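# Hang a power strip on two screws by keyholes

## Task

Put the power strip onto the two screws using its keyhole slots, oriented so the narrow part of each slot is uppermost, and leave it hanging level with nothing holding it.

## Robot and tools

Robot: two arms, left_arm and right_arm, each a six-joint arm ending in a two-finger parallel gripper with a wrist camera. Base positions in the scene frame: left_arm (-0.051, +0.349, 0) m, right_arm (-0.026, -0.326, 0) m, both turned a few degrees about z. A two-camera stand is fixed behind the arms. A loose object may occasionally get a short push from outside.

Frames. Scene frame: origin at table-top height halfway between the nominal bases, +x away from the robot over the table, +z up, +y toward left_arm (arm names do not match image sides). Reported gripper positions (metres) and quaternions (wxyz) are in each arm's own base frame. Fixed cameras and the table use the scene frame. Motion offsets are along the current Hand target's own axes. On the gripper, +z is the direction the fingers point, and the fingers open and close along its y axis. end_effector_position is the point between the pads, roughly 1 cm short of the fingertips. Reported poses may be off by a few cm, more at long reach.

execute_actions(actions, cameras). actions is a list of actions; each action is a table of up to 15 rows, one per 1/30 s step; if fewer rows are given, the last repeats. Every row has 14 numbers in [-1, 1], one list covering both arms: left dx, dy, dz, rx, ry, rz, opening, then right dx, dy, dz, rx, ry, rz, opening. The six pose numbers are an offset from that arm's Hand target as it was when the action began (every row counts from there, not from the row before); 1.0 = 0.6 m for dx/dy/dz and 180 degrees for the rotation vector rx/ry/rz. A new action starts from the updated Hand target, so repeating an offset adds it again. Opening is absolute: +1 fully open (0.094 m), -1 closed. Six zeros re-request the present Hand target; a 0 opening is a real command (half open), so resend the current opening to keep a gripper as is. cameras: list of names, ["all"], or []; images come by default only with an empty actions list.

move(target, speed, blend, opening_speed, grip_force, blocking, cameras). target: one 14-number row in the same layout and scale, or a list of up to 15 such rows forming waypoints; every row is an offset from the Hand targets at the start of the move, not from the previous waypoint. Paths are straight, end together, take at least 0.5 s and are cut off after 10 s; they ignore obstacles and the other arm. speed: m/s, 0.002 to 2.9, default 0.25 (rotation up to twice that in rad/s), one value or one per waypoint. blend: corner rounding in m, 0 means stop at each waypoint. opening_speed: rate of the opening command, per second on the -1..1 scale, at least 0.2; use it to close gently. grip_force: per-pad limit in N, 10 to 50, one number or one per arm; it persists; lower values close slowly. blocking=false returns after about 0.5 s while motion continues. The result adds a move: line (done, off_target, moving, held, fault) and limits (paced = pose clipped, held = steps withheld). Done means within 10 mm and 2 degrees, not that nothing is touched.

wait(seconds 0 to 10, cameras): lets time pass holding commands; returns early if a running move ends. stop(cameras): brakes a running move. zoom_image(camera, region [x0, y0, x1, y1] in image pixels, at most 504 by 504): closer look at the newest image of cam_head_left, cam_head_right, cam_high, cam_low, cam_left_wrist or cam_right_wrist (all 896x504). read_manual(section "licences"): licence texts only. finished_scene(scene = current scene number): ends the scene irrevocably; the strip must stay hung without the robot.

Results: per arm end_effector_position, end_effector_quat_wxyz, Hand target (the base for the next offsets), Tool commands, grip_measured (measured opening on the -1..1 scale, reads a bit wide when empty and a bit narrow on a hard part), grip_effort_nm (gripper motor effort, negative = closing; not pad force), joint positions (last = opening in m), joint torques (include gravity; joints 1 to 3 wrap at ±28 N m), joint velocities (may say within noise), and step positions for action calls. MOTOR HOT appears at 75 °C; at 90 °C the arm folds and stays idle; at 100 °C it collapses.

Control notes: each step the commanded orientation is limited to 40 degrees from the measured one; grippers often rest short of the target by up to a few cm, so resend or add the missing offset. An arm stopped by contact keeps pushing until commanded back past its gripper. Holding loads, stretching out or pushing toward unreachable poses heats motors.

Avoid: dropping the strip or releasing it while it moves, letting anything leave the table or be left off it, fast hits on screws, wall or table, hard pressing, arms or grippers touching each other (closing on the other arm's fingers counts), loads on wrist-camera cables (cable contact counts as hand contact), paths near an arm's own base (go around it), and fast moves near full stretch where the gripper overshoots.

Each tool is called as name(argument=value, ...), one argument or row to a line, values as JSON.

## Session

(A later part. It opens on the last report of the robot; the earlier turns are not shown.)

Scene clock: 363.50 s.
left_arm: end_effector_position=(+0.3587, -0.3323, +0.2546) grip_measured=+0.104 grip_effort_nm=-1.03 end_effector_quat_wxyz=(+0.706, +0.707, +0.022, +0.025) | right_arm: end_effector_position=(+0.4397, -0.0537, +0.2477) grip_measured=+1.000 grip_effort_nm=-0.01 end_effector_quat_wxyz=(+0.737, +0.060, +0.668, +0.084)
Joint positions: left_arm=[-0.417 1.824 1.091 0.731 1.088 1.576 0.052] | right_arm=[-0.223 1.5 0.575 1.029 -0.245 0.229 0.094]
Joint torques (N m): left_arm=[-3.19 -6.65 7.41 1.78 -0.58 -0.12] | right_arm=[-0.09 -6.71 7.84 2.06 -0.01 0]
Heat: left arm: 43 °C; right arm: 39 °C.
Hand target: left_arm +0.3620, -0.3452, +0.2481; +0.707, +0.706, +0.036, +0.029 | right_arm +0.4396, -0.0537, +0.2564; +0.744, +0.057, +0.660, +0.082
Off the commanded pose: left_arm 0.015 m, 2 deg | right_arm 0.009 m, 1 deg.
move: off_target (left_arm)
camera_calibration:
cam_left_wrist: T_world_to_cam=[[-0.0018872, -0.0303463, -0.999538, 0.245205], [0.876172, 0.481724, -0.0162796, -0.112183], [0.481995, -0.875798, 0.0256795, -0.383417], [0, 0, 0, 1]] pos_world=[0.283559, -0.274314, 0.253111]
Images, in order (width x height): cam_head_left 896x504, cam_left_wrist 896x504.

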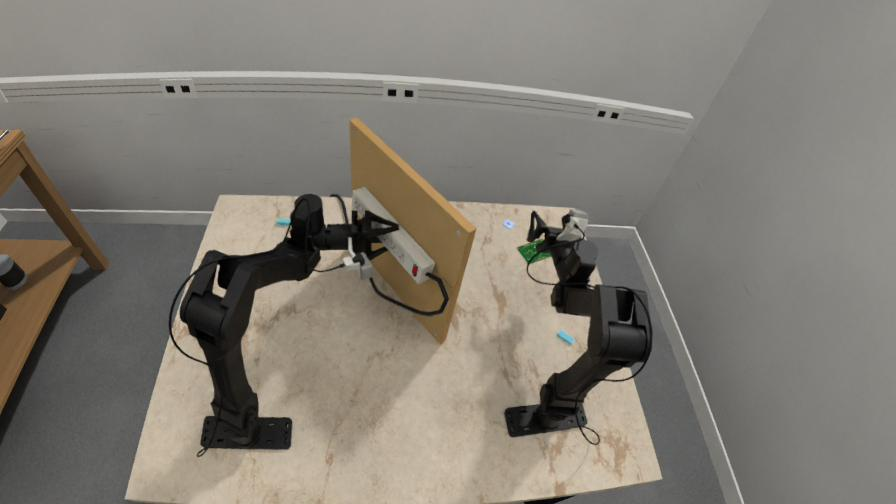

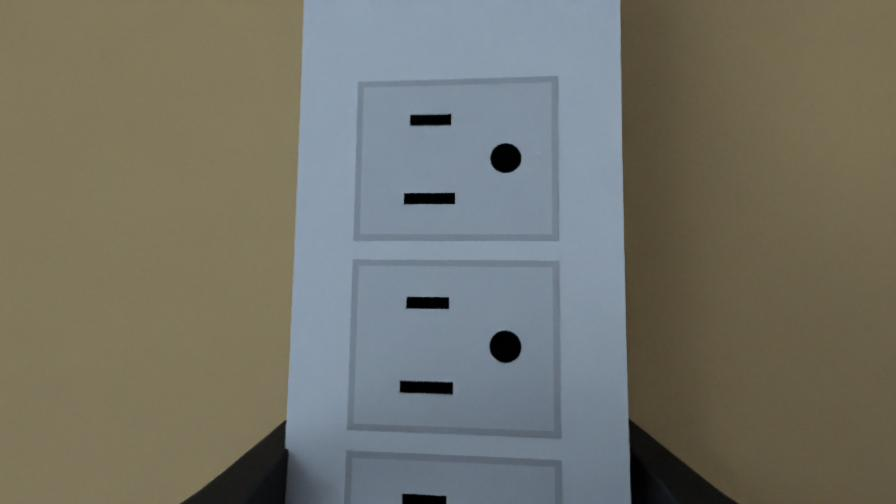

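move(
  target=[0.005,-0.013,-0.018,0,0,0,-0.5,0,0,0,0,0,0,1],
  speed=0.02,
  cameras=["cam_head_left","cam_left_wrist"],
)

zoom_image(
  camera="cam_head_left",
  region=[335, 160, 455, 280],
)

Scene clock: 367.80 s.
left_arm: end_effector_position=(+0.3582, -0.3316, +0.2549) grip_measured=+0.104 grip_effort_nm=-1.03 end_effector_quat_wxyz=(+0.712, +0.701, +0.011, +0.036) | right_arm: end_effector_position=(+0.4397, -0.0537, +0.2477) grip_measured=+1.000 grip_effort_nm=-0.01 end_effector_quat_wxyz=(+0.737, +0.060, +0.668, +0.084)
Joint positions: left_arm=[-0.415 1.833 1.076 0.796 1.089 1.571 0.052] | right_arm=[-0.223 1.5 0.575 1.029 -0.245 0.229 0.094]
Joint torques (N m): left_arm=[-0.59 -6.79 6.32 1.47 -0.34 -0.09] | right_arm=[0.13 -6.76 7.84 2.06 0.03 0]
Heat: left arm: 42 °C; right arm: 39 °C.
Hand target: left_arm +0.3639, -0.3342, +0.2403; +0.707, +0.706, +0.036, +0.029 | right_arm +0.4396, -0.0537, +0.2564; +0.744, +0.057, +0.660, +0.082
Off the commanded pose: left_arm 0.016 m, 3 deg | right_arm 0.009 m, 1 deg.
move: off_target (left_arm)
camera_calibration:
cam_left_wrist: T_world_to_cam=[[0.0297233, -0.0468545, -0.998459, 0.228389], [0.87622, 0.481899, 0.00347035, -0.117081], [0.480994, -0.874973, 0.0553784, -0.389466], [0, 0, 0, 1]] pos_world=[0.28313, -0.27365, 0.250011]
Images, in order (width x height): cam_head_left 896x504, cam_left_wrist 896x504.

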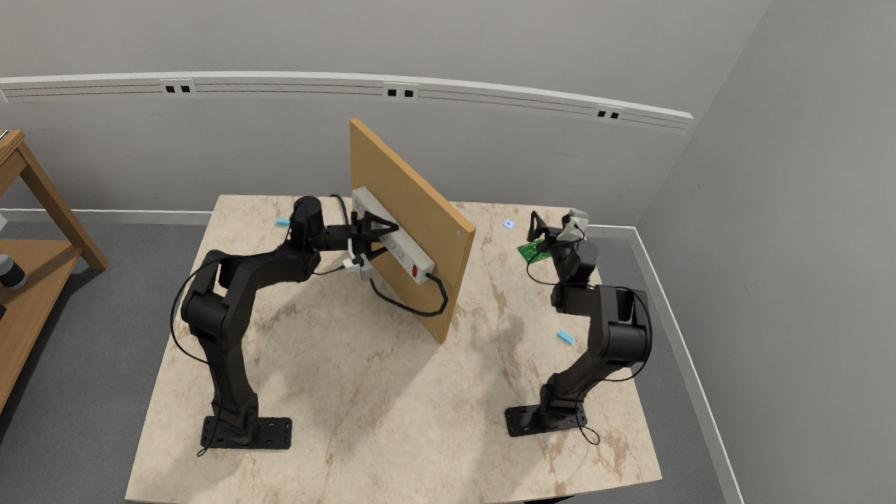

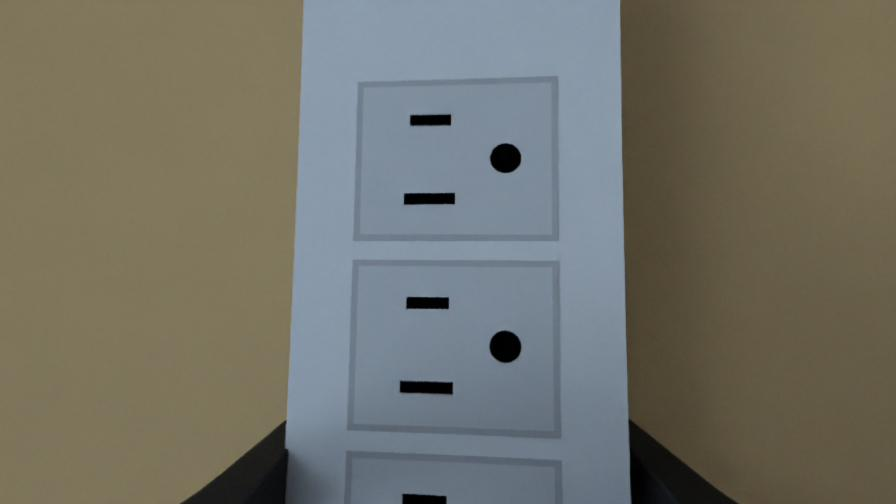

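Scaled by 4.200 from the camera's 896x504 image, which has a finer 1280x720 frame.

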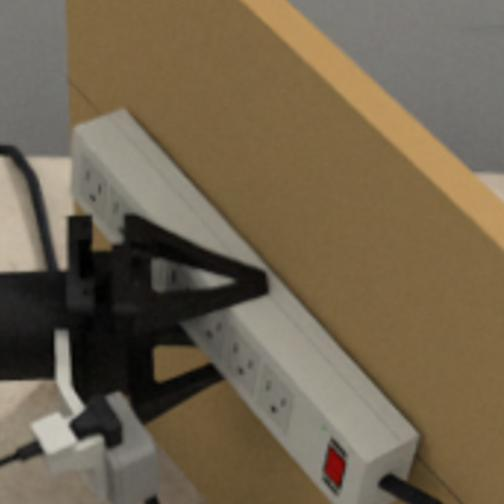

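move(
  target=[
    [0,0.012,0.02,0,0.02,0,-0.5,0,0,0,0,0,0,1],
    [0,0.025,0.025,0,0.02,-0.045,-0.5,0,0,0,0,0,0,1],
  ],
  speed=0.03,
  cameras=["cam_head_left","cam_head_right","cam_left_wrist"],
)

zoom_image(
  camera="cam_head_left",
  region=[335, 160, 455, 280],
)

Scene clock: 377.80 s.
left_arm: end_effector_position=(+0.3595, -0.3321, +0.2565) grip_measured=+0.104 grip_effort_nm=-1.03 end_effector_quat_wxyz=(+0.714, +0.698, +0.047, +0.020) | right_arm: end_effector_position=(+0.4397, -0.0537, +0.2477) grip_measured=+1.000 grip_effort_nm=-0.01 end_effector_quat_wxyz=(+0.737, +0.060, +0.668, +0.084)
Joint positions: left_arm=[-0.422 1.82 1.064 0.798 1.054 1.496 0.052] | right_arm=[-0.223 1.5 0.575 1.029 -0.245 0.229 0.094]
Joint torques (N m): left_arm=[-4.52 -8.5 8.91 0.96 -1.05 -0.68] | right_arm=[0.05 -6.64 7.84 2.07 0 0.01]
Heat: left arm: 41 °C; right arm: 39 °C.
Hand target: left_arm +0.3655, -0.3491, +0.2551; +0.705, +0.701, +0.108, +0.001 | right_arm +0.4396, -0.0537, +0.2564; +0.744, +0.057, +0.660, +0.082
Off the commanded pose: left_arm 0.018 m, 7 deg | right_arm 0.009 m, 1 deg.
move: off_target (left_arm)
camera_calibration:
cam_left_wrist: T_world_to_cam=[[-0.0410707, -0.0555369, -0.997612, 0.252328], [0.860825, 0.504919, -0.063548, -0.0875941], [0.507242, -0.861378, 0.0270702, -0.388276], [0, 0, 0, 1]] pos_world=[0.282716, -0.276211, 0.256669]
Images, in order (width x height): cam_head_left 896x504, cam_head_right 896x504, cam_left_wrist 896x504.

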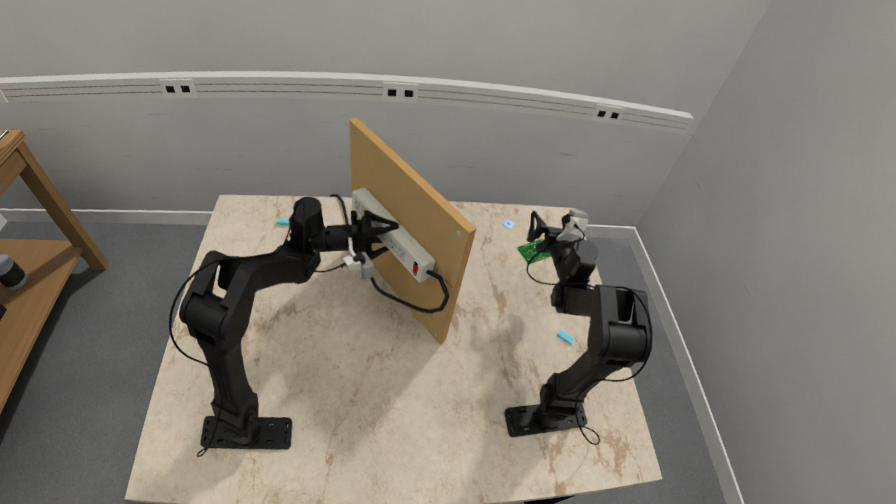

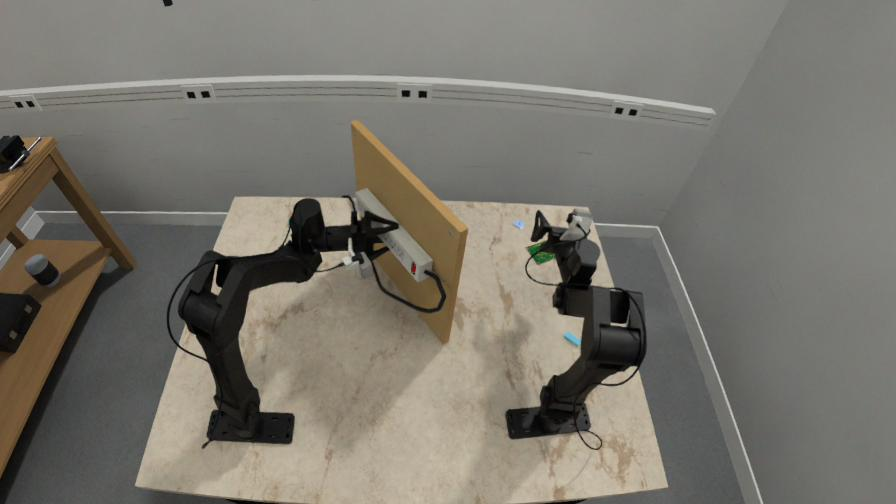

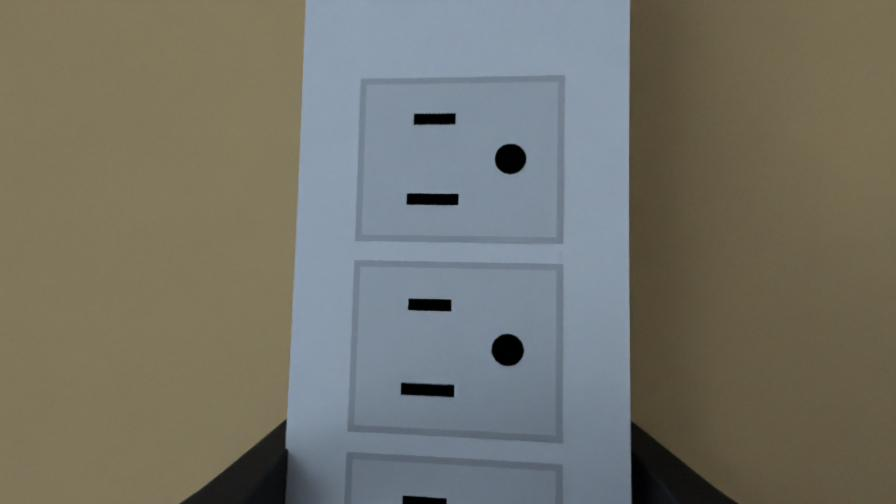

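Scaled by 4.200 from the camera's 896x504 image, which has a finer 1280x720 frame.

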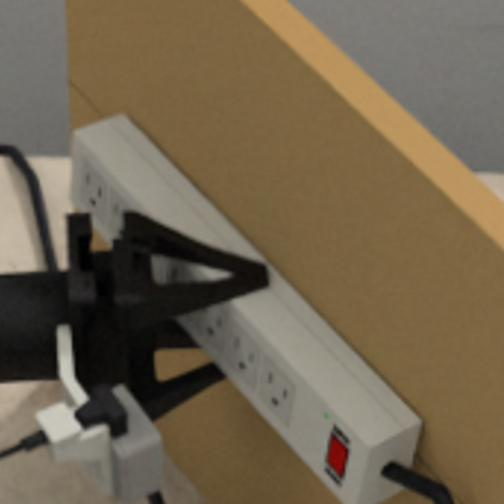

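move(
  target=[0,0.035,-0.005,0,0,0.022,-0.5,0,0,0,0,0,0,1],
  speed=0.02,
  cameras=["cam_head_left"],
)

zoom_image(
  camera="cam_head_left",
  region=[335, 160, 455, 280],
)

Scene clock: 390.83 s.
left_arm: end_effector_position=(+0.3599, -0.3325, +0.2572) grip_measured=+0.104 grip_effort_nm=-1.03 end_effector_quat_wxyz=(+0.701, +0.710, +0.059, +0.012) | right_arm: end_effector_position=(+0.4397, -0.0537, +0.2477) grip_measured=+1.000 grip_effort_nm=-0.01 end_effector_quat_wxyz=(+0.737, +0.060, +0.668, +0.084)
Joint positions: left_arm=[-0.423 1.796 1.089 0.676 1.047 1.533 0.052] | right_arm=[-0.223 1.5 0.575 1.029 -0.245 0.229 0.094]
Joint torques (N m): left_arm=[-3.32 -9.57 11.25 1.35 -0.85 -0.42] | right_arm=[-0.02 -6.76 7.84 2.07 -0.02 -0.03]
Heat: left arm: 40 °C; right arm: 39 °C.
Hand target: left_arm +0.3682, -0.3457, +0.2760; +0.705, +0.704, +0.083, +0.025 | right_arm +0.4396, -0.0537, +0.2564; +0.744, +0.057, +0.660, +0.082
Off the commanded pose: left_arm 0.024 m, 3 deg | right_arm 0.009 m, 1 deg.
move: off_target (left_arm)
Images, in order (width x height): cam_head_left 896x504.

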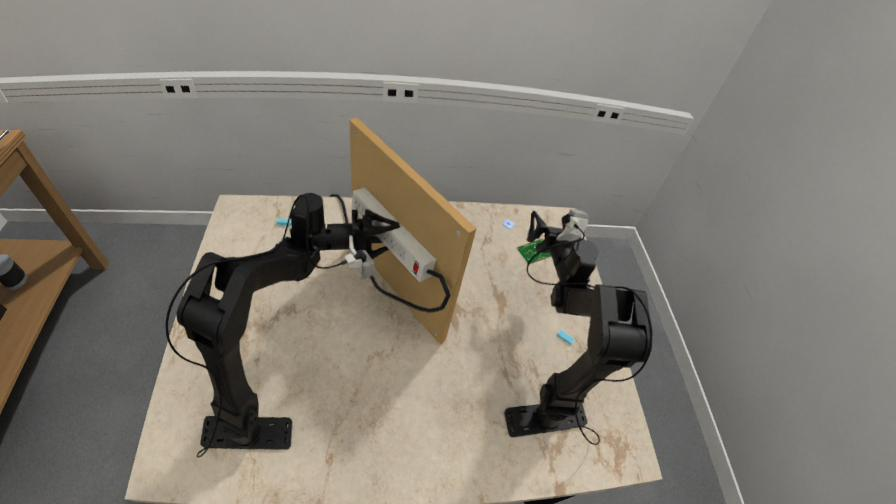

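Scaled by 4.200 from the camera's 896x504 image, which has a finer 1280x720 frame.

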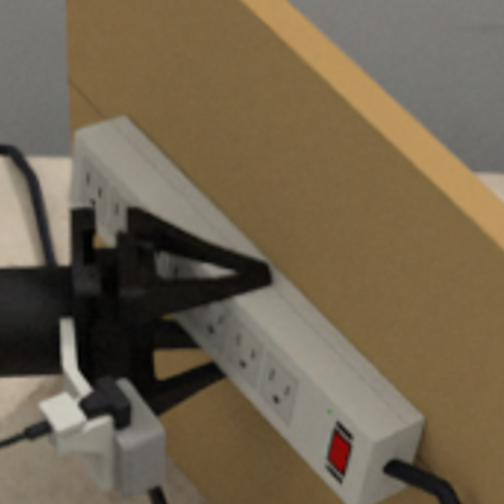

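move(
  target=[0,0.015,-0.016,0,-0.01,0.012,-0.5,0,0,0,0,0,0,1],
  speed=0.02,
  cameras=["cam_head_left"],
)

zoom_image(
  camera="cam_head_left",
  region=[335, 160, 455, 280],
)

Scene clock: 396.17 s.
left_arm: end_effector_position=(+0.3599, -0.3325, +0.2577) grip_measured=+0.104 grip_effort_nm=-1.03 end_effector_quat_wxyz=(+0.696, +0.716, +0.057, +0.007) | right_arm: end_effector_position=(+0.4397, -0.0537, +0.2477) grip_measured=+1.000 grip_effort_nm=-0.01 end_effector_quat_wxyz=(+0.737, +0.060, +0.668, +0.084)
Joint positions: left_arm=[-0.421 1.793 1.11 0.617 1.06 1.559 0.052] | right_arm=[-0.223 1.5 0.575 1.029 -0.245 0.229 0.094]
Joint torques (N m): left_arm=[-0.76 -10.48 11.52 1.55 -0.37 -0.29] | right_arm=[0.1 -6.75 7.79 2.07 0.01 -0.08]
Heat: left arm: 40 °C; right arm: 39 °C.
Hand target: left_arm +0.3675, -0.3362, +0.2851; +0.706, +0.706, +0.059, +0.027 | right_arm +0.4396, -0.0537, +0.2564; +0.744, +0.057, +0.660, +0.082
Off the commanded pose: left_arm 0.029 m, 3 deg | right_arm 0.009 m, 1 deg.
move: off_target (left_arm)
Images, in order (width x height): cam_head_left 896x504.

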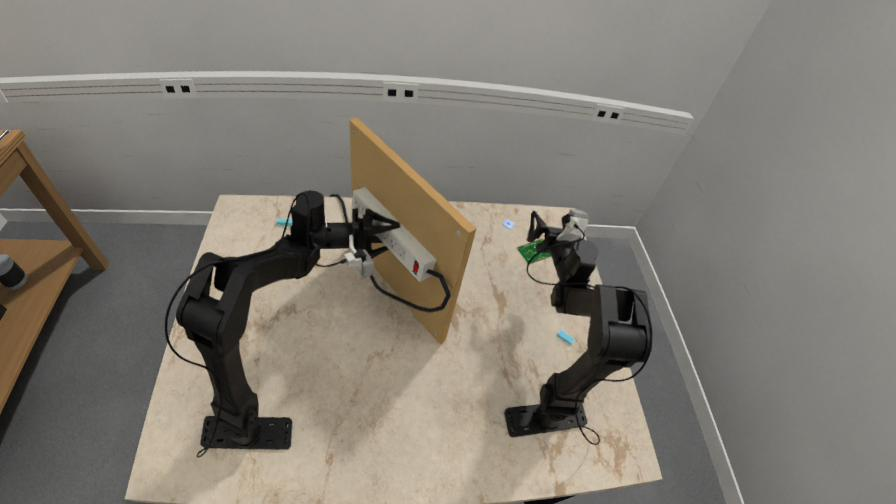

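Scaled by 4.200 from the camera's 896x504 image, which has a finer 1280x720 frame.

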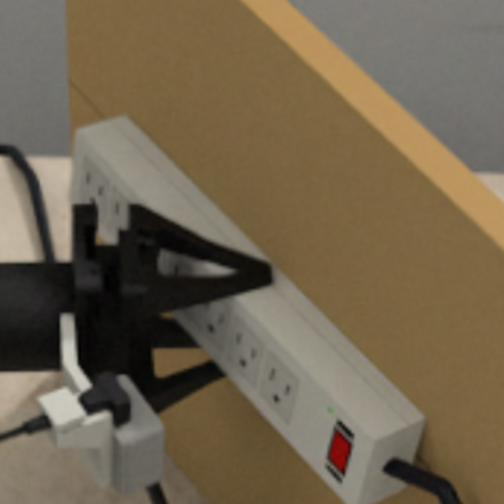

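move(
  target=[
    [0,0.0,0.012,0,0.01,0.012,-0.5,0,0,0,0,0,0,1],
    [0,-0.07,0.008,0,0.01,0.015,-0.5,0,0,0,0,0,0,1],
  ],
  speed=0.02,
  cameras=["cam_head_left"],
)

zoom_image(
  camera="cam_head_left",
  region=[335, 160, 455, 280],
)

Scene clock: 403.90 s.
left_arm: end_effector_position=(+0.3574, -0.3324, +0.2576) grip_measured=+0.104 grip_effort_nm=-1.03 end_effector_quat_wxyz=(+0.710, +0.702, +0.019, +0.052) | right_arm: end_effector_position=(+0.4397, -0.0537, +0.2477) grip_measured=+1.000 grip_effort_nm=-0.01 end_effector_quat_wxyz=(+0.737, +0.060, +0.668, +0.084)
Joint positions: left_arm=[-0.426 1.806 1.059 0.776 1.044 1.592 0.052] | right_arm=[-0.223 1.5 0.575 1.029 -0.245 0.229 0.094]
Joint torques (N m): left_arm=[-2.32 -6.49 6.48 1.51 -0.79 -0.11] | right_arm=[0.06 -6.76 7.98 2.06 -0.01 -0.04]
Heat: left arm: 41 °C; right arm: 40 °C.
Hand target: left_arm +0.3662, -0.3410, +0.2431; +0.704, +0.706, +0.054, +0.055 | right_arm +0.4396, -0.0537, +0.2564; +0.744, +0.057, +0.660, +0.082
Off the commanded pose: left_arm 0.019 m, 4 deg | right_arm 0.009 m, 1 deg.
move: off_target (left_arm)
Images, in order (width x height): cam_head_left 896x504.

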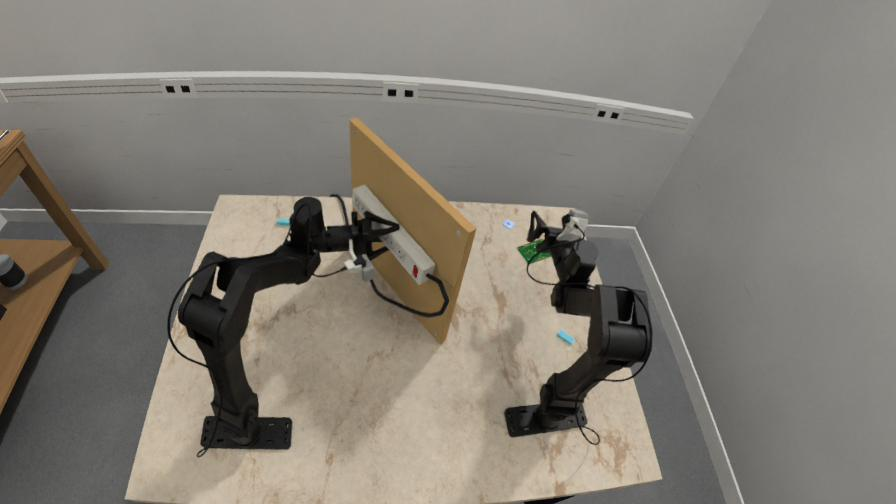

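Scaled by 4.200 from the camera's 896x504 image, which has a finer 1280x720 frame.

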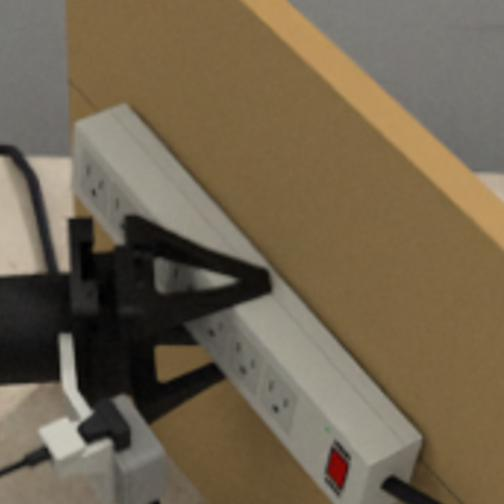

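move(
  target=[0.004,0.03,-0.037,0,0,0,-0.5,0,0,0,0,0,0,1],
  speed=0.05,
  cameras=["cam_head_left","cam_left_wrist"],
)

zoom_image(
  camera="cam_head_left",
  region=[335, 160, 455, 280],
)

Scene clock: 414.80 s.
left_arm: end_effector_position=(+0.3668, -0.3207, +0.2494) grip_measured=+0.104 grip_effort_nm=-1.03 end_effector_quat_wxyz=(+0.699, +0.711, +0.050, +0.049) | right_arm: end_effector_position=(+0.4397, -0.0537, +0.2477) grip_measured=+1.000 grip_effort_nm=-0.01 end_effector_quat_wxyz=(+0.737, +0.060, +0.668, +0.084)
Joint positions: left_arm=[-0.397 1.794 1.052 0.708 1.033 1.599 0.052] | right_arm=[-0.223 1.5 0.575 1.029 -0.245 0.229 0.094]
Joint torques (N m): left_arm=[-0.09 -10.93 6.91 1.62 -0.13 -0.2] | right_arm=[-0.03 -6.67 7.88 2.07 0 -0.04]
Heat: left arm: 41 °C; right arm: 40 °C.
Hand target: left_arm +0.3651, -0.3188, +0.2612; +0.704, +0.706, +0.054, +0.055 | right_arm +0.4396, -0.0537, +0.2564; +0.744, +0.057, +0.660, +0.082
Off the commanded pose: left_arm 0.012 m, 1 deg | right_arm 0.009 m, 1 deg.
move: off_target (left_arm)
camera_calibration:
cam_left_wrist: T_world_to_cam=[[-0.00612646, -0.0146972, -0.999873, 0.246956], [0.837732, 0.545923, -0.0131575, -0.091099], [0.546047, -0.837707, 0.00896771, -0.384113], [0, 0, 0, 1]] pos_world=[0.287573, -0.268411, 0.249171]
Images, in order (width x height): cam_head_left 896x504, cam_left_wrist 896x504.

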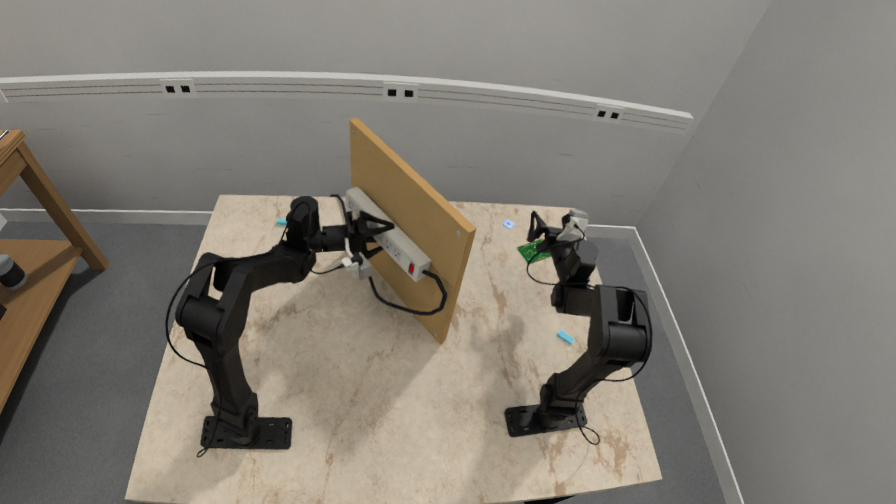

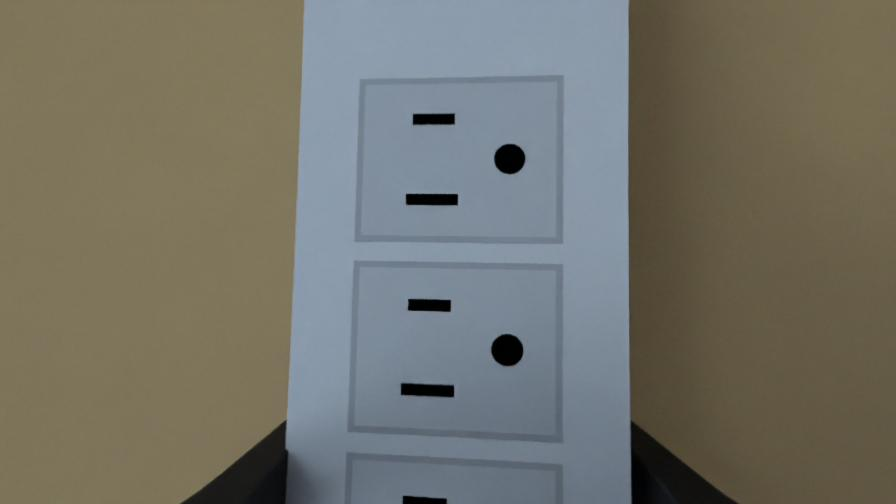

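Scaled by 4.200 from the camera's 896x504 image, which has a finer 1280x720 frame.

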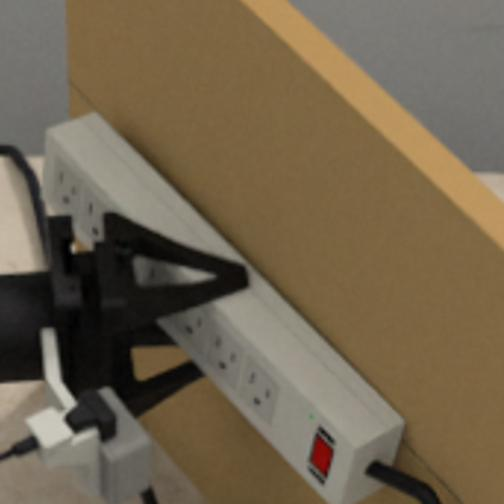

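move(
  target=[-0.0165,0.013,0.0,0,-0.0145,-0.011,-0.5,0,0,0,0,0,0,1],
  speed=0.05,
)

Scene clock: 419.77 s.
left_arm: end_effector_position=(+0.3654, -0.3204, +0.2454) grip_measured=+0.104 grip_effort_nm=-1.03 end_effector_quat_wxyz=(+0.694, +0.716, +0.066, +0.032) | right_arm: end_effector_position=(+0.4397, -0.0537, +0.2477) grip_measured=+1.000 grip_effort_nm=-0.01 end_effector_quat_wxyz=(+0.737, +0.060, +0.668, +0.084)
Joint positions: left_arm=[-0.397 1.788 1.052 0.668 1.035 1.582 0.052] | right_arm=[-0.223 1.5 0.575 1.029 -0.245 0.229 0.094]
Joint torques (N m): left_arm=[-0.4 -12.03 7.99 1.69 0.29 -0.32] | right_arm=[0.01 -6.71 7.91 2.07 -0.01 -0.04]
Heat: left arm: 41 °C; right arm: 40 °C.
Hand target: left_arm +0.3553, -0.3203, +0.2690; +0.706, +0.706, +0.050, +0.027 | right_arm +0.4396, -0.0537, +0.2564; +0.744, +0.057, +0.660, +0.082
Off the commanded pose: left_arm 0.026 m, 3 deg | right_arm 0.009 m, 1 deg.
move: off_target (left_arm)

move(
  target=[-0.014,0.02,0.0,0,-0.012,0.005,-0.5,0,0,0,0,0,0,1],
  speed=0.05,
)

Scene clock: 422.50 s.
left_arm: end_effector_position=(+0.3571, -0.3195, +0.2503) grip_measured=+0.104 grip_effort_nm=-1.03 end_effector_quat_wxyz=(+0.692, +0.719, +0.060, +0.019) | right_arm: end_effector_position=(+0.4397, -0.0537, +0.2477) grip_measured=+1.000 grip_effort_nm=-0.01 end_effector_quat_wxyz=(+0.737, +0.060, +0.668, +0.084)
Joint positions: left_arm=[-0.397 1.763 1.052 0.627 1.062 1.588 0.052] | right_arm=[-0.223 1.5 0.575 1.029 -0.245 0.229 0.094]
Joint torques (N m): left_arm=[-0.58 -11.74 9.99 1.66 0.37 -0.26] | right_arm=[-0.01 -6.74 7.86 2.08 0 0.01]
Heat: left arm: 41 °C; right arm: 40 °C.
Hand target: left_arm +0.3473, -0.3213, +0.2812; +0.706, +0.707, +0.031, +0.019 | right_arm +0.4396, -0.0537, +0.2564; +0.744, +0.057, +0.660, +0.082
Off the commanded pose: left_arm 0.032 m, 4 deg | right_arm 0.009 m, 1 deg.
move: off_target (left_arm)

move(
  target=[0.0165,0.008,0.024,0,0.0,0.009,-0.5,0,0,0,0,0,0,1],
  speed=0.04,
  cameras=["cam_head_left"],
)

zoom_image(
  camera="cam_head_left",
  region=[335, 160, 455, 280],
)

Scene clock: 427.83 s.
left_arm: end_effector_position=(+0.3622, -0.3279, +0.2702) grip_measured=+0.104 grip_effort_nm=-1.03 end_effector_quat_wxyz=(+0.697, +0.715, +0.036, +0.037) | right_arm: end_effector_position=(+0.4397, -0.0537, +0.2477) grip_measured=+1.000 grip_effort_nm=-0.01 end_effector_quat_wxyz=(+0.737, +0.060, +0.668, +0.084)
Joint positions: left_arm=[-0.411 1.77 1.125 0.596 1.055 1.616 0.052] | right_arm=[-0.223 1.5 0.575 1.029 -0.245 0.229 0.094]
Joint torques (N m): left_arm=[-1.35 -8.34 10.71 1.67 0.21 -0.26] | right_arm=[-0.03 -6.74 7.83 2.07 -0.04 -0.02]
Heat: left arm: 42 °C; right arm: 40 °C.
Hand target: left_arm +0.3582, -0.3350, +0.2857; +0.706, +0.707, +0.021, +0.029 | right_arm +0.4396, -0.0537, +0.2564; +0.744, +0.057, +0.660, +0.082
Off the commanded pose: left_arm 0.018 m, 2 deg | right_arm 0.009 m, 1 deg.
move: off_target (left_arm)
Images, in order (width x height): cam_head_left 896x504.

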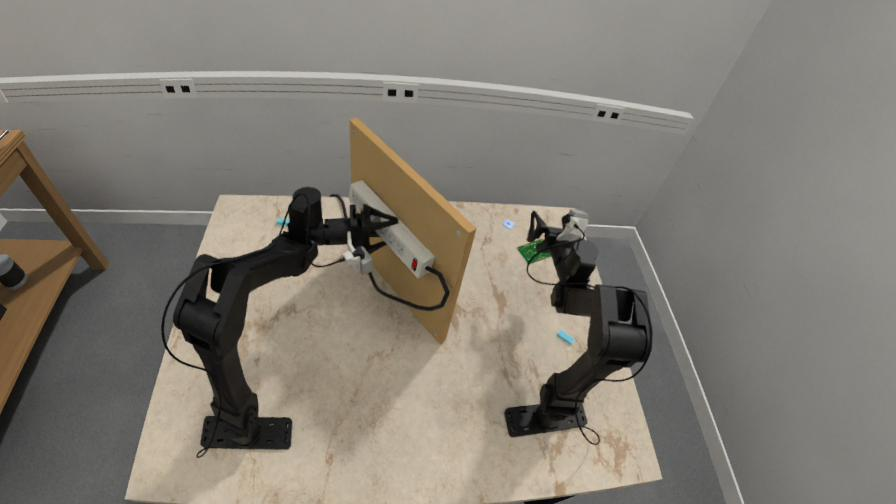

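Scaled by 4.200 from the camera's 896x504 image, which has a finer 1280x720 frame.

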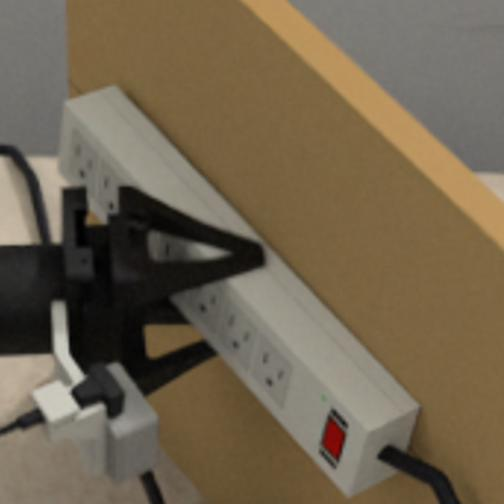

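move(
  target=[0.003,-0.03,0.004,0,0,-0.017,-0.5,0,0,0,0,0,0,1],
  speed=0.02,
)

move(
  target=[0,-0.015,0,0,0,0,-0.5,0,0,0,0,0,0,1],
  speed=0.02,
)

move(
  target=[0,-0.015,0,0,0,0,-0.5,0,0,0,0,0,0,1],
  speed=0.02,
  cameras=["cam_head_left"],
)

zoom_image(
  camera="cam_head_left",
  region=[335, 160, 455, 280],
)

Scene clock: 433.73 s.
left_arm: end_effector_position=(+0.3635, -0.3301, +0.2627) grip_measured=+0.104 grip_effort_nm=-1.03 end_effector_quat_wxyz=(+0.700, +0.713, +0.043, +0.019) | right_arm: end_effector_position=(+0.4397, -0.0537, +0.2477) grip_measured=+1.000 grip_effort_nm=-0.01 end_effector_quat_wxyz=(+0.737, +0.060, +0.668, +0.084)
Joint positions: left_arm=[-0.411 1.799 1.125 0.632 1.072 1.576 0.052] | right_arm=[-0.223 1.5 0.575 1.029 -0.245 0.229 0.094]
Joint torques (N m): left_arm=[-1.66 -7.86 8.16 1.92 0.02 -0.35] | right_arm=[0.06 -6.72 7.76 2.08 0.01 -0.02]
Heat: left arm: 42 °C; right arm: 40 °C.
Hand target: left_arm +0.3604, -0.3372, +0.2677; +0.706, +0.707, +0.040, +0.010 | right_arm +0.4396, -0.0537, +0.2564; +0.744, +0.057, +0.660, +0.082
Off the commanded pose: left_arm 0.009 m, 2 deg | right_arm 0.009 m, 1 deg.
move: done

Scene clock: 434.67 s.
left_arm: end_effector_position=(+0.3628, -0.3302, +0.2622) grip_measured=+0.104 grip_effort_nm=-1.03 end_effector_quat_wxyz=(+0.704, +0.709, +0.036, +0.022) | right_arm: end_effector_position=(+0.4397, -0.0537, +0.2477) grip_measured=+1.000 grip_effort_nm=-0.01 end_effector_quat_wxyz=(+0.737, +0.060, +0.668, +0.084)
Joint positions: left_arm=[-0.411 1.808 1.114 0.678 1.078 1.566 0.052] | right_arm=[-0.223 1.5 0.575 1.029 -0.245 0.229 0.094]
Joint torques (N m): left_arm=[-1.72 -7.39 7.16 1.82 -0.06 -0.28] | right_arm=[-0.09 -6.82 7.97 2.1 0.02 0.01]
Heat: left arm: 42 °C; right arm: 40 °C.
Hand target: left_arm +0.3600, -0.3372, +0.2589; +0.706, +0.707, +0.040, +0.010 | right_arm +0.4396, -0.0537, +0.2564; +0.744, +0.057, +0.660, +0.082
Off the commanded pose: left_arm 0.008 m, 2 deg | right_arm 0.009 m, 1 deg.
move: done

Scene clock: 435.53 s.
left_arm: end_effector_position=(+0.3616, -0.3301, +0.2585) grip_measured=+0.104 grip_effort_nm=-1.03 end_effector_quat_wxyz=(+0.708, +0.705, +0.027, +0.029) | right_arm: end_effector_position=(+0.4397, -0.0537, +0.2477) grip_measured=+1.000 grip_effort_nm=-0.01 end_effector_quat_wxyz=(+0.737, +0.060, +0.668, +0.084)
Joint positions: left_arm=[-0.411 1.819 1.095 0.733 1.081 1.566 0.052] | right_arm=[-0.223 1.5 0.575 1.029 -0.245 0.229 0.094]
Joint torques (N m): left_arm=[-1.74 -7.13 6.87 1.63 -0.12 -0.29] | right_arm=[-0.17 -6.61 7.97 2.07 -0.05 -0.05]
Heat: left arm: 42 °C; right arm: 40 °C.
Hand target: left_arm +0.3597, -0.3372, +0.2499; +0.706, +0.707, +0.040, +0.010 | right_arm +0.4396, -0.0537, +0.2564; +0.744, +0.057, +0.660, +0.082
Off the commanded pose: left_arm 0.011 m, 3 deg | right_arm 0.009 m, 1 deg.
move: off_target (left_arm)
Images, in order (width x height): cam_head_left 896x504.

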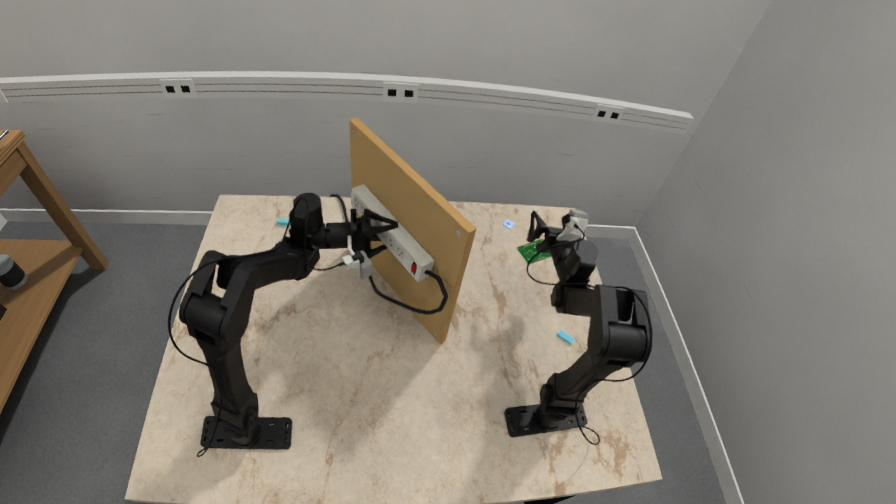

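Scaled by 4.200 from the camera's 896x504 image, which has a finer 1280x720 frame.

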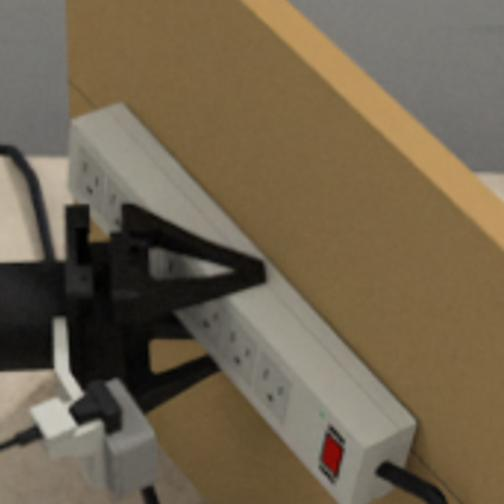

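move(
  target=[0.002,-0.008,0.004,0,0,-0.018,-0.5,0,0,0,0,0,0,1],
  speed=0.02,
)

move(
  target=[0,-0.012,0,0,0,0,-0.5,0,0,0,0,0,0,1],
  speed=0.02,
)

move(
  target=[0,-0.012,0,0,0,0,-0.5,0,0,0,0,0,0,1],
  speed=0.02,
  cameras=["cam_head_left"],
)

zoom_image(
  camera="cam_head_left",
  region=[335, 160, 455, 280],
)

Scene clock: 441.27 s.
left_arm: end_effector_position=(+0.3614, -0.3306, +0.2570) grip_measured=+0.104 grip_effort_nm=-1.03 end_effector_quat_wxyz=(+0.710, +0.703, +0.033, +0.016) | right_arm: end_effector_position=(+0.4397, -0.0537, +0.2477) grip_measured=+1.000 grip_effort_nm=0.00 end_effector_quat_wxyz=(+0.737, +0.060, +0.668, +0.084)
Joint positions: left_arm=[-0.411 1.83 1.095 0.753 1.09 1.53 0.052] | right_arm=[-0.223 1.5 0.575 1.029 -0.245 0.229 0.094]
Joint torques (N m): left_arm=[-2.21 -6.82 6.74 1.55 -0.25 -0.44] | right_arm=[-0.01 -6.75 7.87 2.08 0 -0.04]
Heat: left arm: 42 °C; right arm: 40 °C.
Hand target: left_arm +0.3608, -0.3396, +0.2449; +0.706, +0.705, +0.060, -0.010 | right_arm +0.4396, -0.0537, +0.2564; +0.744, +0.057, +0.660, +0.082
Off the commanded pose: left_arm 0.015 m, 4 deg | right_arm 0.009 m, 1 deg.
move: off_target (left_arm)

Scene clock: 442.20 s.
left_arm: end_effector_position=(+0.3607, -0.3303, +0.2547) grip_measured=+0.103 grip_effort_nm=-1.03 end_effector_quat_wxyz=(+0.714, +0.699, +0.026, +0.023) | right_arm: end_effector_position=(+0.4397, -0.0537, +0.2477) grip_measured=+1.000 grip_effort_nm=-0.01 end_effector_quat_wxyz=(+0.737, +0.060, +0.668, +0.084)
Joint positions: left_arm=[-0.411 1.839 1.079 0.805 1.09 1.525 0.052] | right_arm=[-0.223 1.5 0.575 1.029 -0.245 0.229 0.094]
Joint torques (N m): left_arm=[-2.26 -6.67 6.49 1.33 -0.27 -0.41] | right_arm=[0.02 -6.75 7.87 2.08 -0.02 -0.01]
Heat: left arm: 42 °C; right arm: 40 °C.
Hand target: left_arm +0.3601, -0.3396, +0.2378; +0.706, +0.705, +0.060, -0.010 | right_arm +0.4396, -0.0537, +0.2564; +0.744, +0.057, +0.660, +0.082
Off the commanded pose: left_arm 0.019 m, 5 deg | right_arm 0.009 m, 1 deg.
move: off_target (left_arm)

Scene clock: 443.13 s.
left_arm: end_effector_position=(+0.3604, -0.3299, +0.2535) grip_measured=+0.103 grip_effort_nm=-1.03 end_effector_quat_wxyz=(+0.718, +0.695, +0.021, +0.030) | right_arm: end_effector_position=(+0.4397, -0.0537, +0.2477) grip_measured=+1.000 grip_effort_nm=-0.01 end_effector_quat_wxyz=(+0.737, +0.060, +0.668, +0.084)
Joint positions: left_arm=[-0.411 1.848 1.065 0.855 1.087 1.519 0.052] | right_arm=[-0.223 1.5 0.575 1.029 -0.245 0.229 0.094]
Joint torques (N m): left_arm=[-2.33 -6.43 6.04 1.15 -0.27 -0.37] | right_arm=[0.01 -6.78 7.88 2.04 0 0]
Heat: left arm: 42 °C; right arm: 40 °C.
Hand target: left_arm +0.3594, -0.3396, +0.2307; +0.706, +0.705, +0.060, -0.010 | right_arm +0.4396, -0.0537, +0.2564; +0.744, +0.057, +0.660, +0.082
Off the commanded pose: left_arm 0.025 m, 7 deg | right_arm 0.009 m, 1 deg.
move: off_target (left_arm)
Images, in order (width x height): cam_head_left 896x504.

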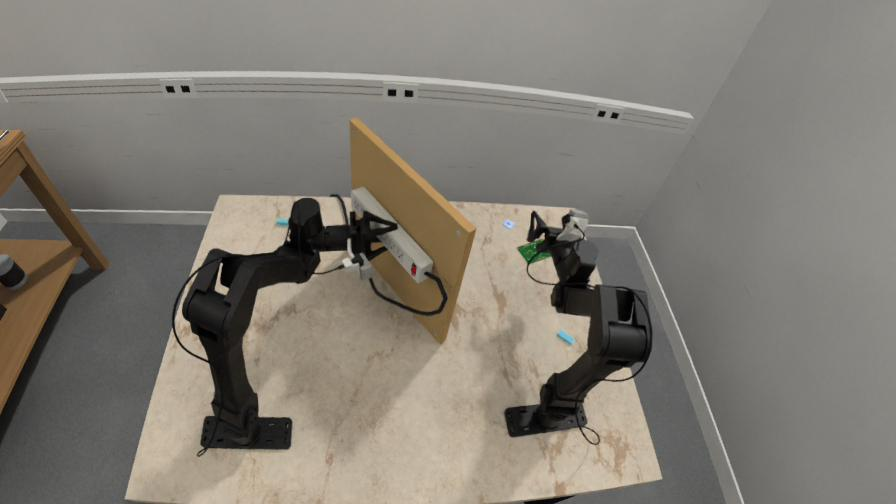

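Scaled by 4.200 from the camera's 896x504 image, which has a finer 1280x720 frame.

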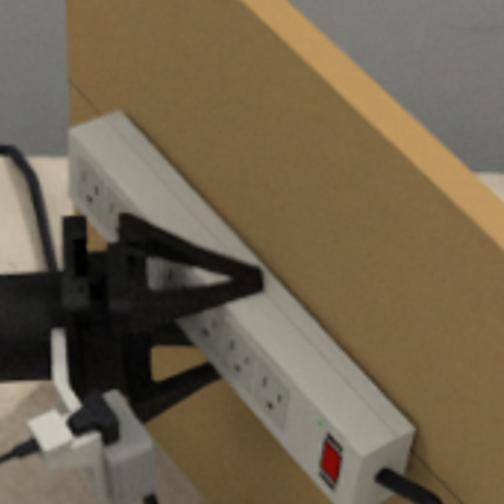

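move(
  target=[0.0,0.0,-0.004,-0.01,0,-0.03,-0.5,0,0,0,0,0,0,1],
  speed=0.03,
)

move(
  target=[0,-0.01,0,0,0,0,-0.5,0,0,0,0,0,0,1],
  speed=0.02,
  cameras=["cam_head_left","cam_left_wrist"],
)

zoom_image(
  camera="cam_head_left",
  region=[335, 160, 455, 280],
)

Scene clock: 450.50 s.
left_arm: end_effector_position=(+0.3607, -0.3289, +0.2566) grip_measured=+0.103 grip_effort_nm=-1.03 end_effector_quat_wxyz=(+0.732, +0.680, +0.039, +0.017) | right_arm: end_effector_position=(+0.4397, -0.0537, +0.2477) grip_measured=+1.000 grip_effort_nm=-0.01 end_effector_quat_wxyz=(+0.737, +0.060, +0.668, +0.084)
Joint positions: left_arm=[-0.411 1.867 1.044 0.977 1.075 1.4 0.052] | right_arm=[-0.223 1.5 0.575 1.029 -0.245 0.229 0.094]
Joint torques (N m): left_arm=[-1.95 -6.65 5.44 0.94 -0.21 -0.65] | right_arm=[0.02 -6.69 7.88 2.09 0.02 -0.08]
Heat: left arm: 41 °C; right arm: 40 °C.
Hand target: left_arm +0.3592, -0.3373, +0.2304; +0.716, +0.690, +0.093, -0.042 | right_arm +0.4396, -0.0537, +0.2564; +0.744, +0.057, +0.660, +0.082
Off the commanded pose: left_arm 0.027 m, 9 deg | right_arm 0.009 m, 1 deg.
move: off_target (left_arm)

Scene clock: 451.43 s.
left_arm: end_effector_position=(+0.3604, -0.3288, +0.2553) grip_measured=+0.103 grip_effort_nm=-1.03 end_effector_quat_wxyz=(+0.736, +0.676, +0.034, +0.024) | right_arm: end_effector_position=(+0.4397, -0.0537, +0.2477) grip_measured=+1.000 grip_effort_nm=-0.01 end_effector_quat_wxyz=(+0.737, +0.060, +0.668, +0.084)
Joint positions: left_arm=[-0.412 1.875 1.033 1.018 1.069 1.398 0.052] | right_arm=[-0.223 1.5 0.575 1.029 -0.245 0.229 0.094]
Joint torques (N m): left_arm=[-2.03 -6.53 4.98 0.83 -0.18 -0.65] | right_arm=[0.09 -6.72 7.86 2.08 -0.02 -0.03]
Heat: left arm: 41 °C; right arm: 40 °C.
Hand target: left_arm +0.3580, -0.3375, +0.2248; +0.716, +0.690, +0.093, -0.042 | right_arm +0.4396, -0.0537, +0.2564; +0.744, +0.057, +0.660, +0.082
Off the commanded pose: left_arm 0.032 m, 11 deg | right_arm 0.009 m, 1 deg.
move: off_target (left_arm)
camera_calibration:
cam_left_wrist: T_world_to_cam=[[-0.0153162, -0.116779, -0.99304, 0.220762], [0.867439, 0.492411, -0.0712854, -0.09469], [0.497308, -0.862493, 0.0937569, -0.399629], [0, 0, 0, 1]] pos_world=[0.284258, -0.27227, 0.249943]
Images, in order (width x height): cam_head_left 896x504, cam_left_wrist 896x504.

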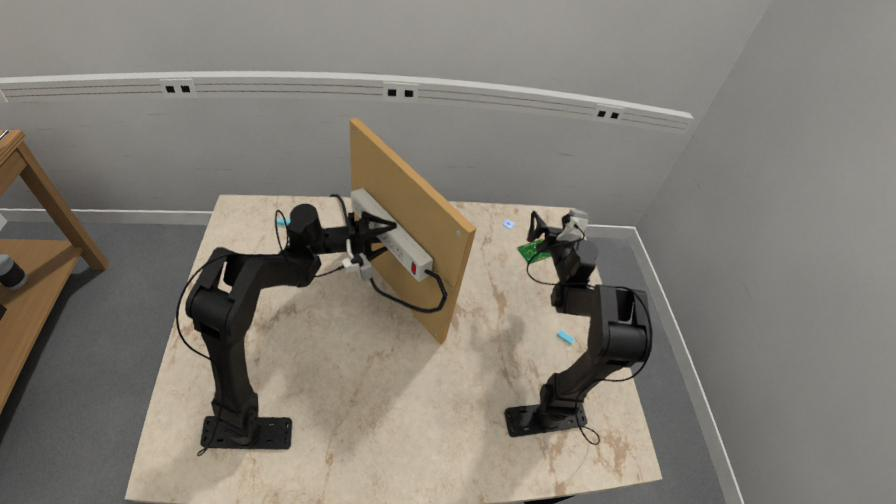

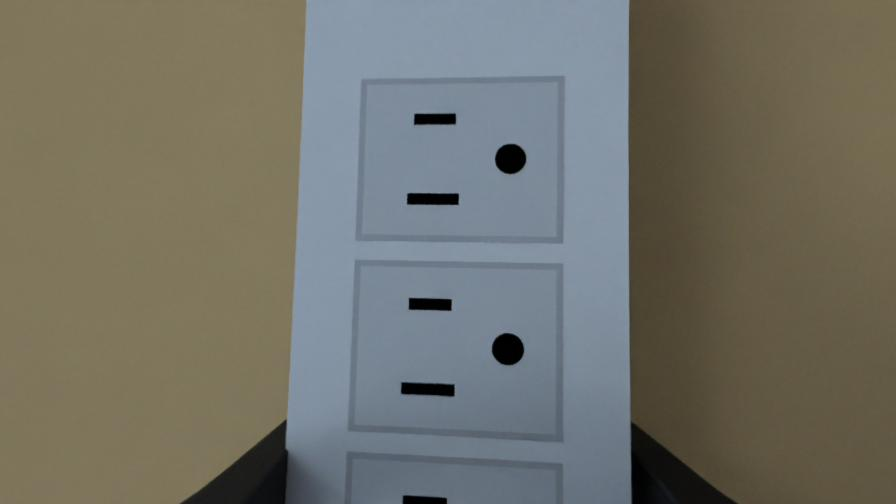

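Scaled by 4.200 from the camera's 896x504 image, which has a finer 1280x720 frame.

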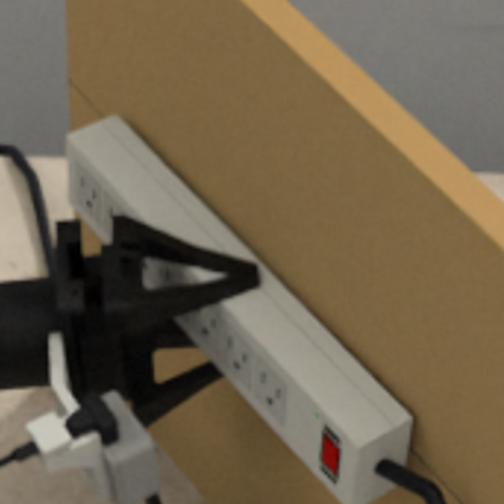

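move(
  target=[-0.0227,0.0597,-0.03,0.0097,0.0109,0.051,-0.5,0,0,0,0,0,0,1],
  speed=0.06,
)

Scene clock: 461.03 s.
left_arm: end_effector_position=(+0.3564, -0.3199, +0.2375) grip_measured=+0.102 grip_effort_nm=-1.03 end_effector_quat_wxyz=(+0.694, +0.717, +0.067, +0.022) | right_arm: end_effector_position=(+0.4397, -0.0537, +0.2477) grip_measured=+1.000 grip_effort_nm=-0.01 end_effector_quat_wxyz=(+0.737, +0.060, +0.668, +0.084)
Joint positions: left_arm=[-0.403 1.779 1.009 0.697 1.042 1.573 0.052] | right_arm=[-0.223 1.5 0.575 1.029 -0.245 0.229 0.094]
Joint torques (N m): left_arm=[0.01 -11.63 8.5 1.69 0.24 -0.25] | right_arm=[-0.01 -6.74 7.97 2.1 0.01 -0.01]
Heat: left arm: 40 °C; right arm: 40 °C.
Hand target: left_arm +0.3503, -0.3189, +0.2620; +0.705, +0.707, +0.049, +0.026 | right_arm +0.4396, -0.0537, +0.2564; +0.744, +0.057, +0.660, +0.082
Off the commanded pose: left_arm 0.025 m, 3 deg | right_arm 0.009 m, 1 deg.
move: off_target (left_arm)

move(
  target=[0,0.028,0,-0.011,-0.006,0.009,-0.5,0,0,0,0,0,0,1],
  speed=0.06,
)

Scene clock: 464.37 s.
left_arm: end_effector_position=(+0.3562, -0.3183, +0.2403) grip_measured=+0.102 grip_effort_nm=-1.03 end_effector_quat_wxyz=(+0.697, +0.714, +0.066, +0.019) | right_arm: end_effector_position=(+0.4397, -0.0537, +0.2477) grip_measured=+1.000 grip_effort_nm=-0.01 end_effector_quat_wxyz=(+0.737, +0.060, +0.668, +0.084)
Joint positions: left_arm=[-0.397 1.779 1.009 0.714 1.054 1.555 0.052] | right_arm=[-0.223 1.5 0.575 1.029 -0.245 0.229 0.094]
Joint torques (N m): left_arm=[-0.01 -11.78 10.59 1.92 0.35 -0.32] | right_arm=[0.03 -6.71 7.92 2.06 0.01 -0.02]
Heat: left arm: 41 °C; right arm: 40 °C.
Hand target: left_arm +0.3508, -0.3189, +0.2788; +0.717, +0.696, +0.032, +0.030 | right_arm +0.4396, -0.0537, +0.2564; +0.744, +0.057, +0.660, +0.082
Off the commanded pose: left_arm 0.039 m, 5 deg | right_arm 0.009 m, 1 deg.
move: off_target (left_arm)

move(
  target=[
    [0,0.06,0,0,-0.006,0.004,-0.5,0,0,0,0,0,0,1],
    [0,-0.025,0,0,-0.006,0.004,-0.5,0,0,0,0,0,0,1],
  ],
  speed=0.08,
)

Scene clock: 469.10 s.
left_arm: end_effector_position=(+0.3572, -0.3177, +0.2581) grip_measured=+0.102 grip_effort_nm=-1.03 end_effector_quat_wxyz=(+0.710, +0.702, +0.029, +0.041) | right_arm: end_effector_position=(+0.4397, -0.0537, +0.2477) grip_measured=+1.000 grip_effort_nm=-0.01 end_effector_quat_wxyz=(+0.737, +0.060, +0.668, +0.084)
Joint positions: left_arm=[-0.39 1.783 1.035 0.776 1.082 1.562 0.052] | right_arm=[-0.223 1.5 0.575 1.029 -0.245 0.229 0.094]
Joint torques (N m): left_arm=[-0.49 -8.44 7.09 1.88 0.22 -0.34] | right_arm=[0.09 -6.76 7.73 2.09 -0.01 -0.01]
Heat: left arm: 42 °C; right arm: 40 °C.
Hand target: left_arm +0.3507, -0.3194, +0.2638; +0.717, +0.696, +0.021, +0.028 | right_arm +0.4396, -0.0537, +0.2564; +0.744, +0.057, +0.660, +0.082
Off the commanded pose: left_arm 0.009 m, 2 deg | right_arm 0.009 m, 1 deg.
move: done


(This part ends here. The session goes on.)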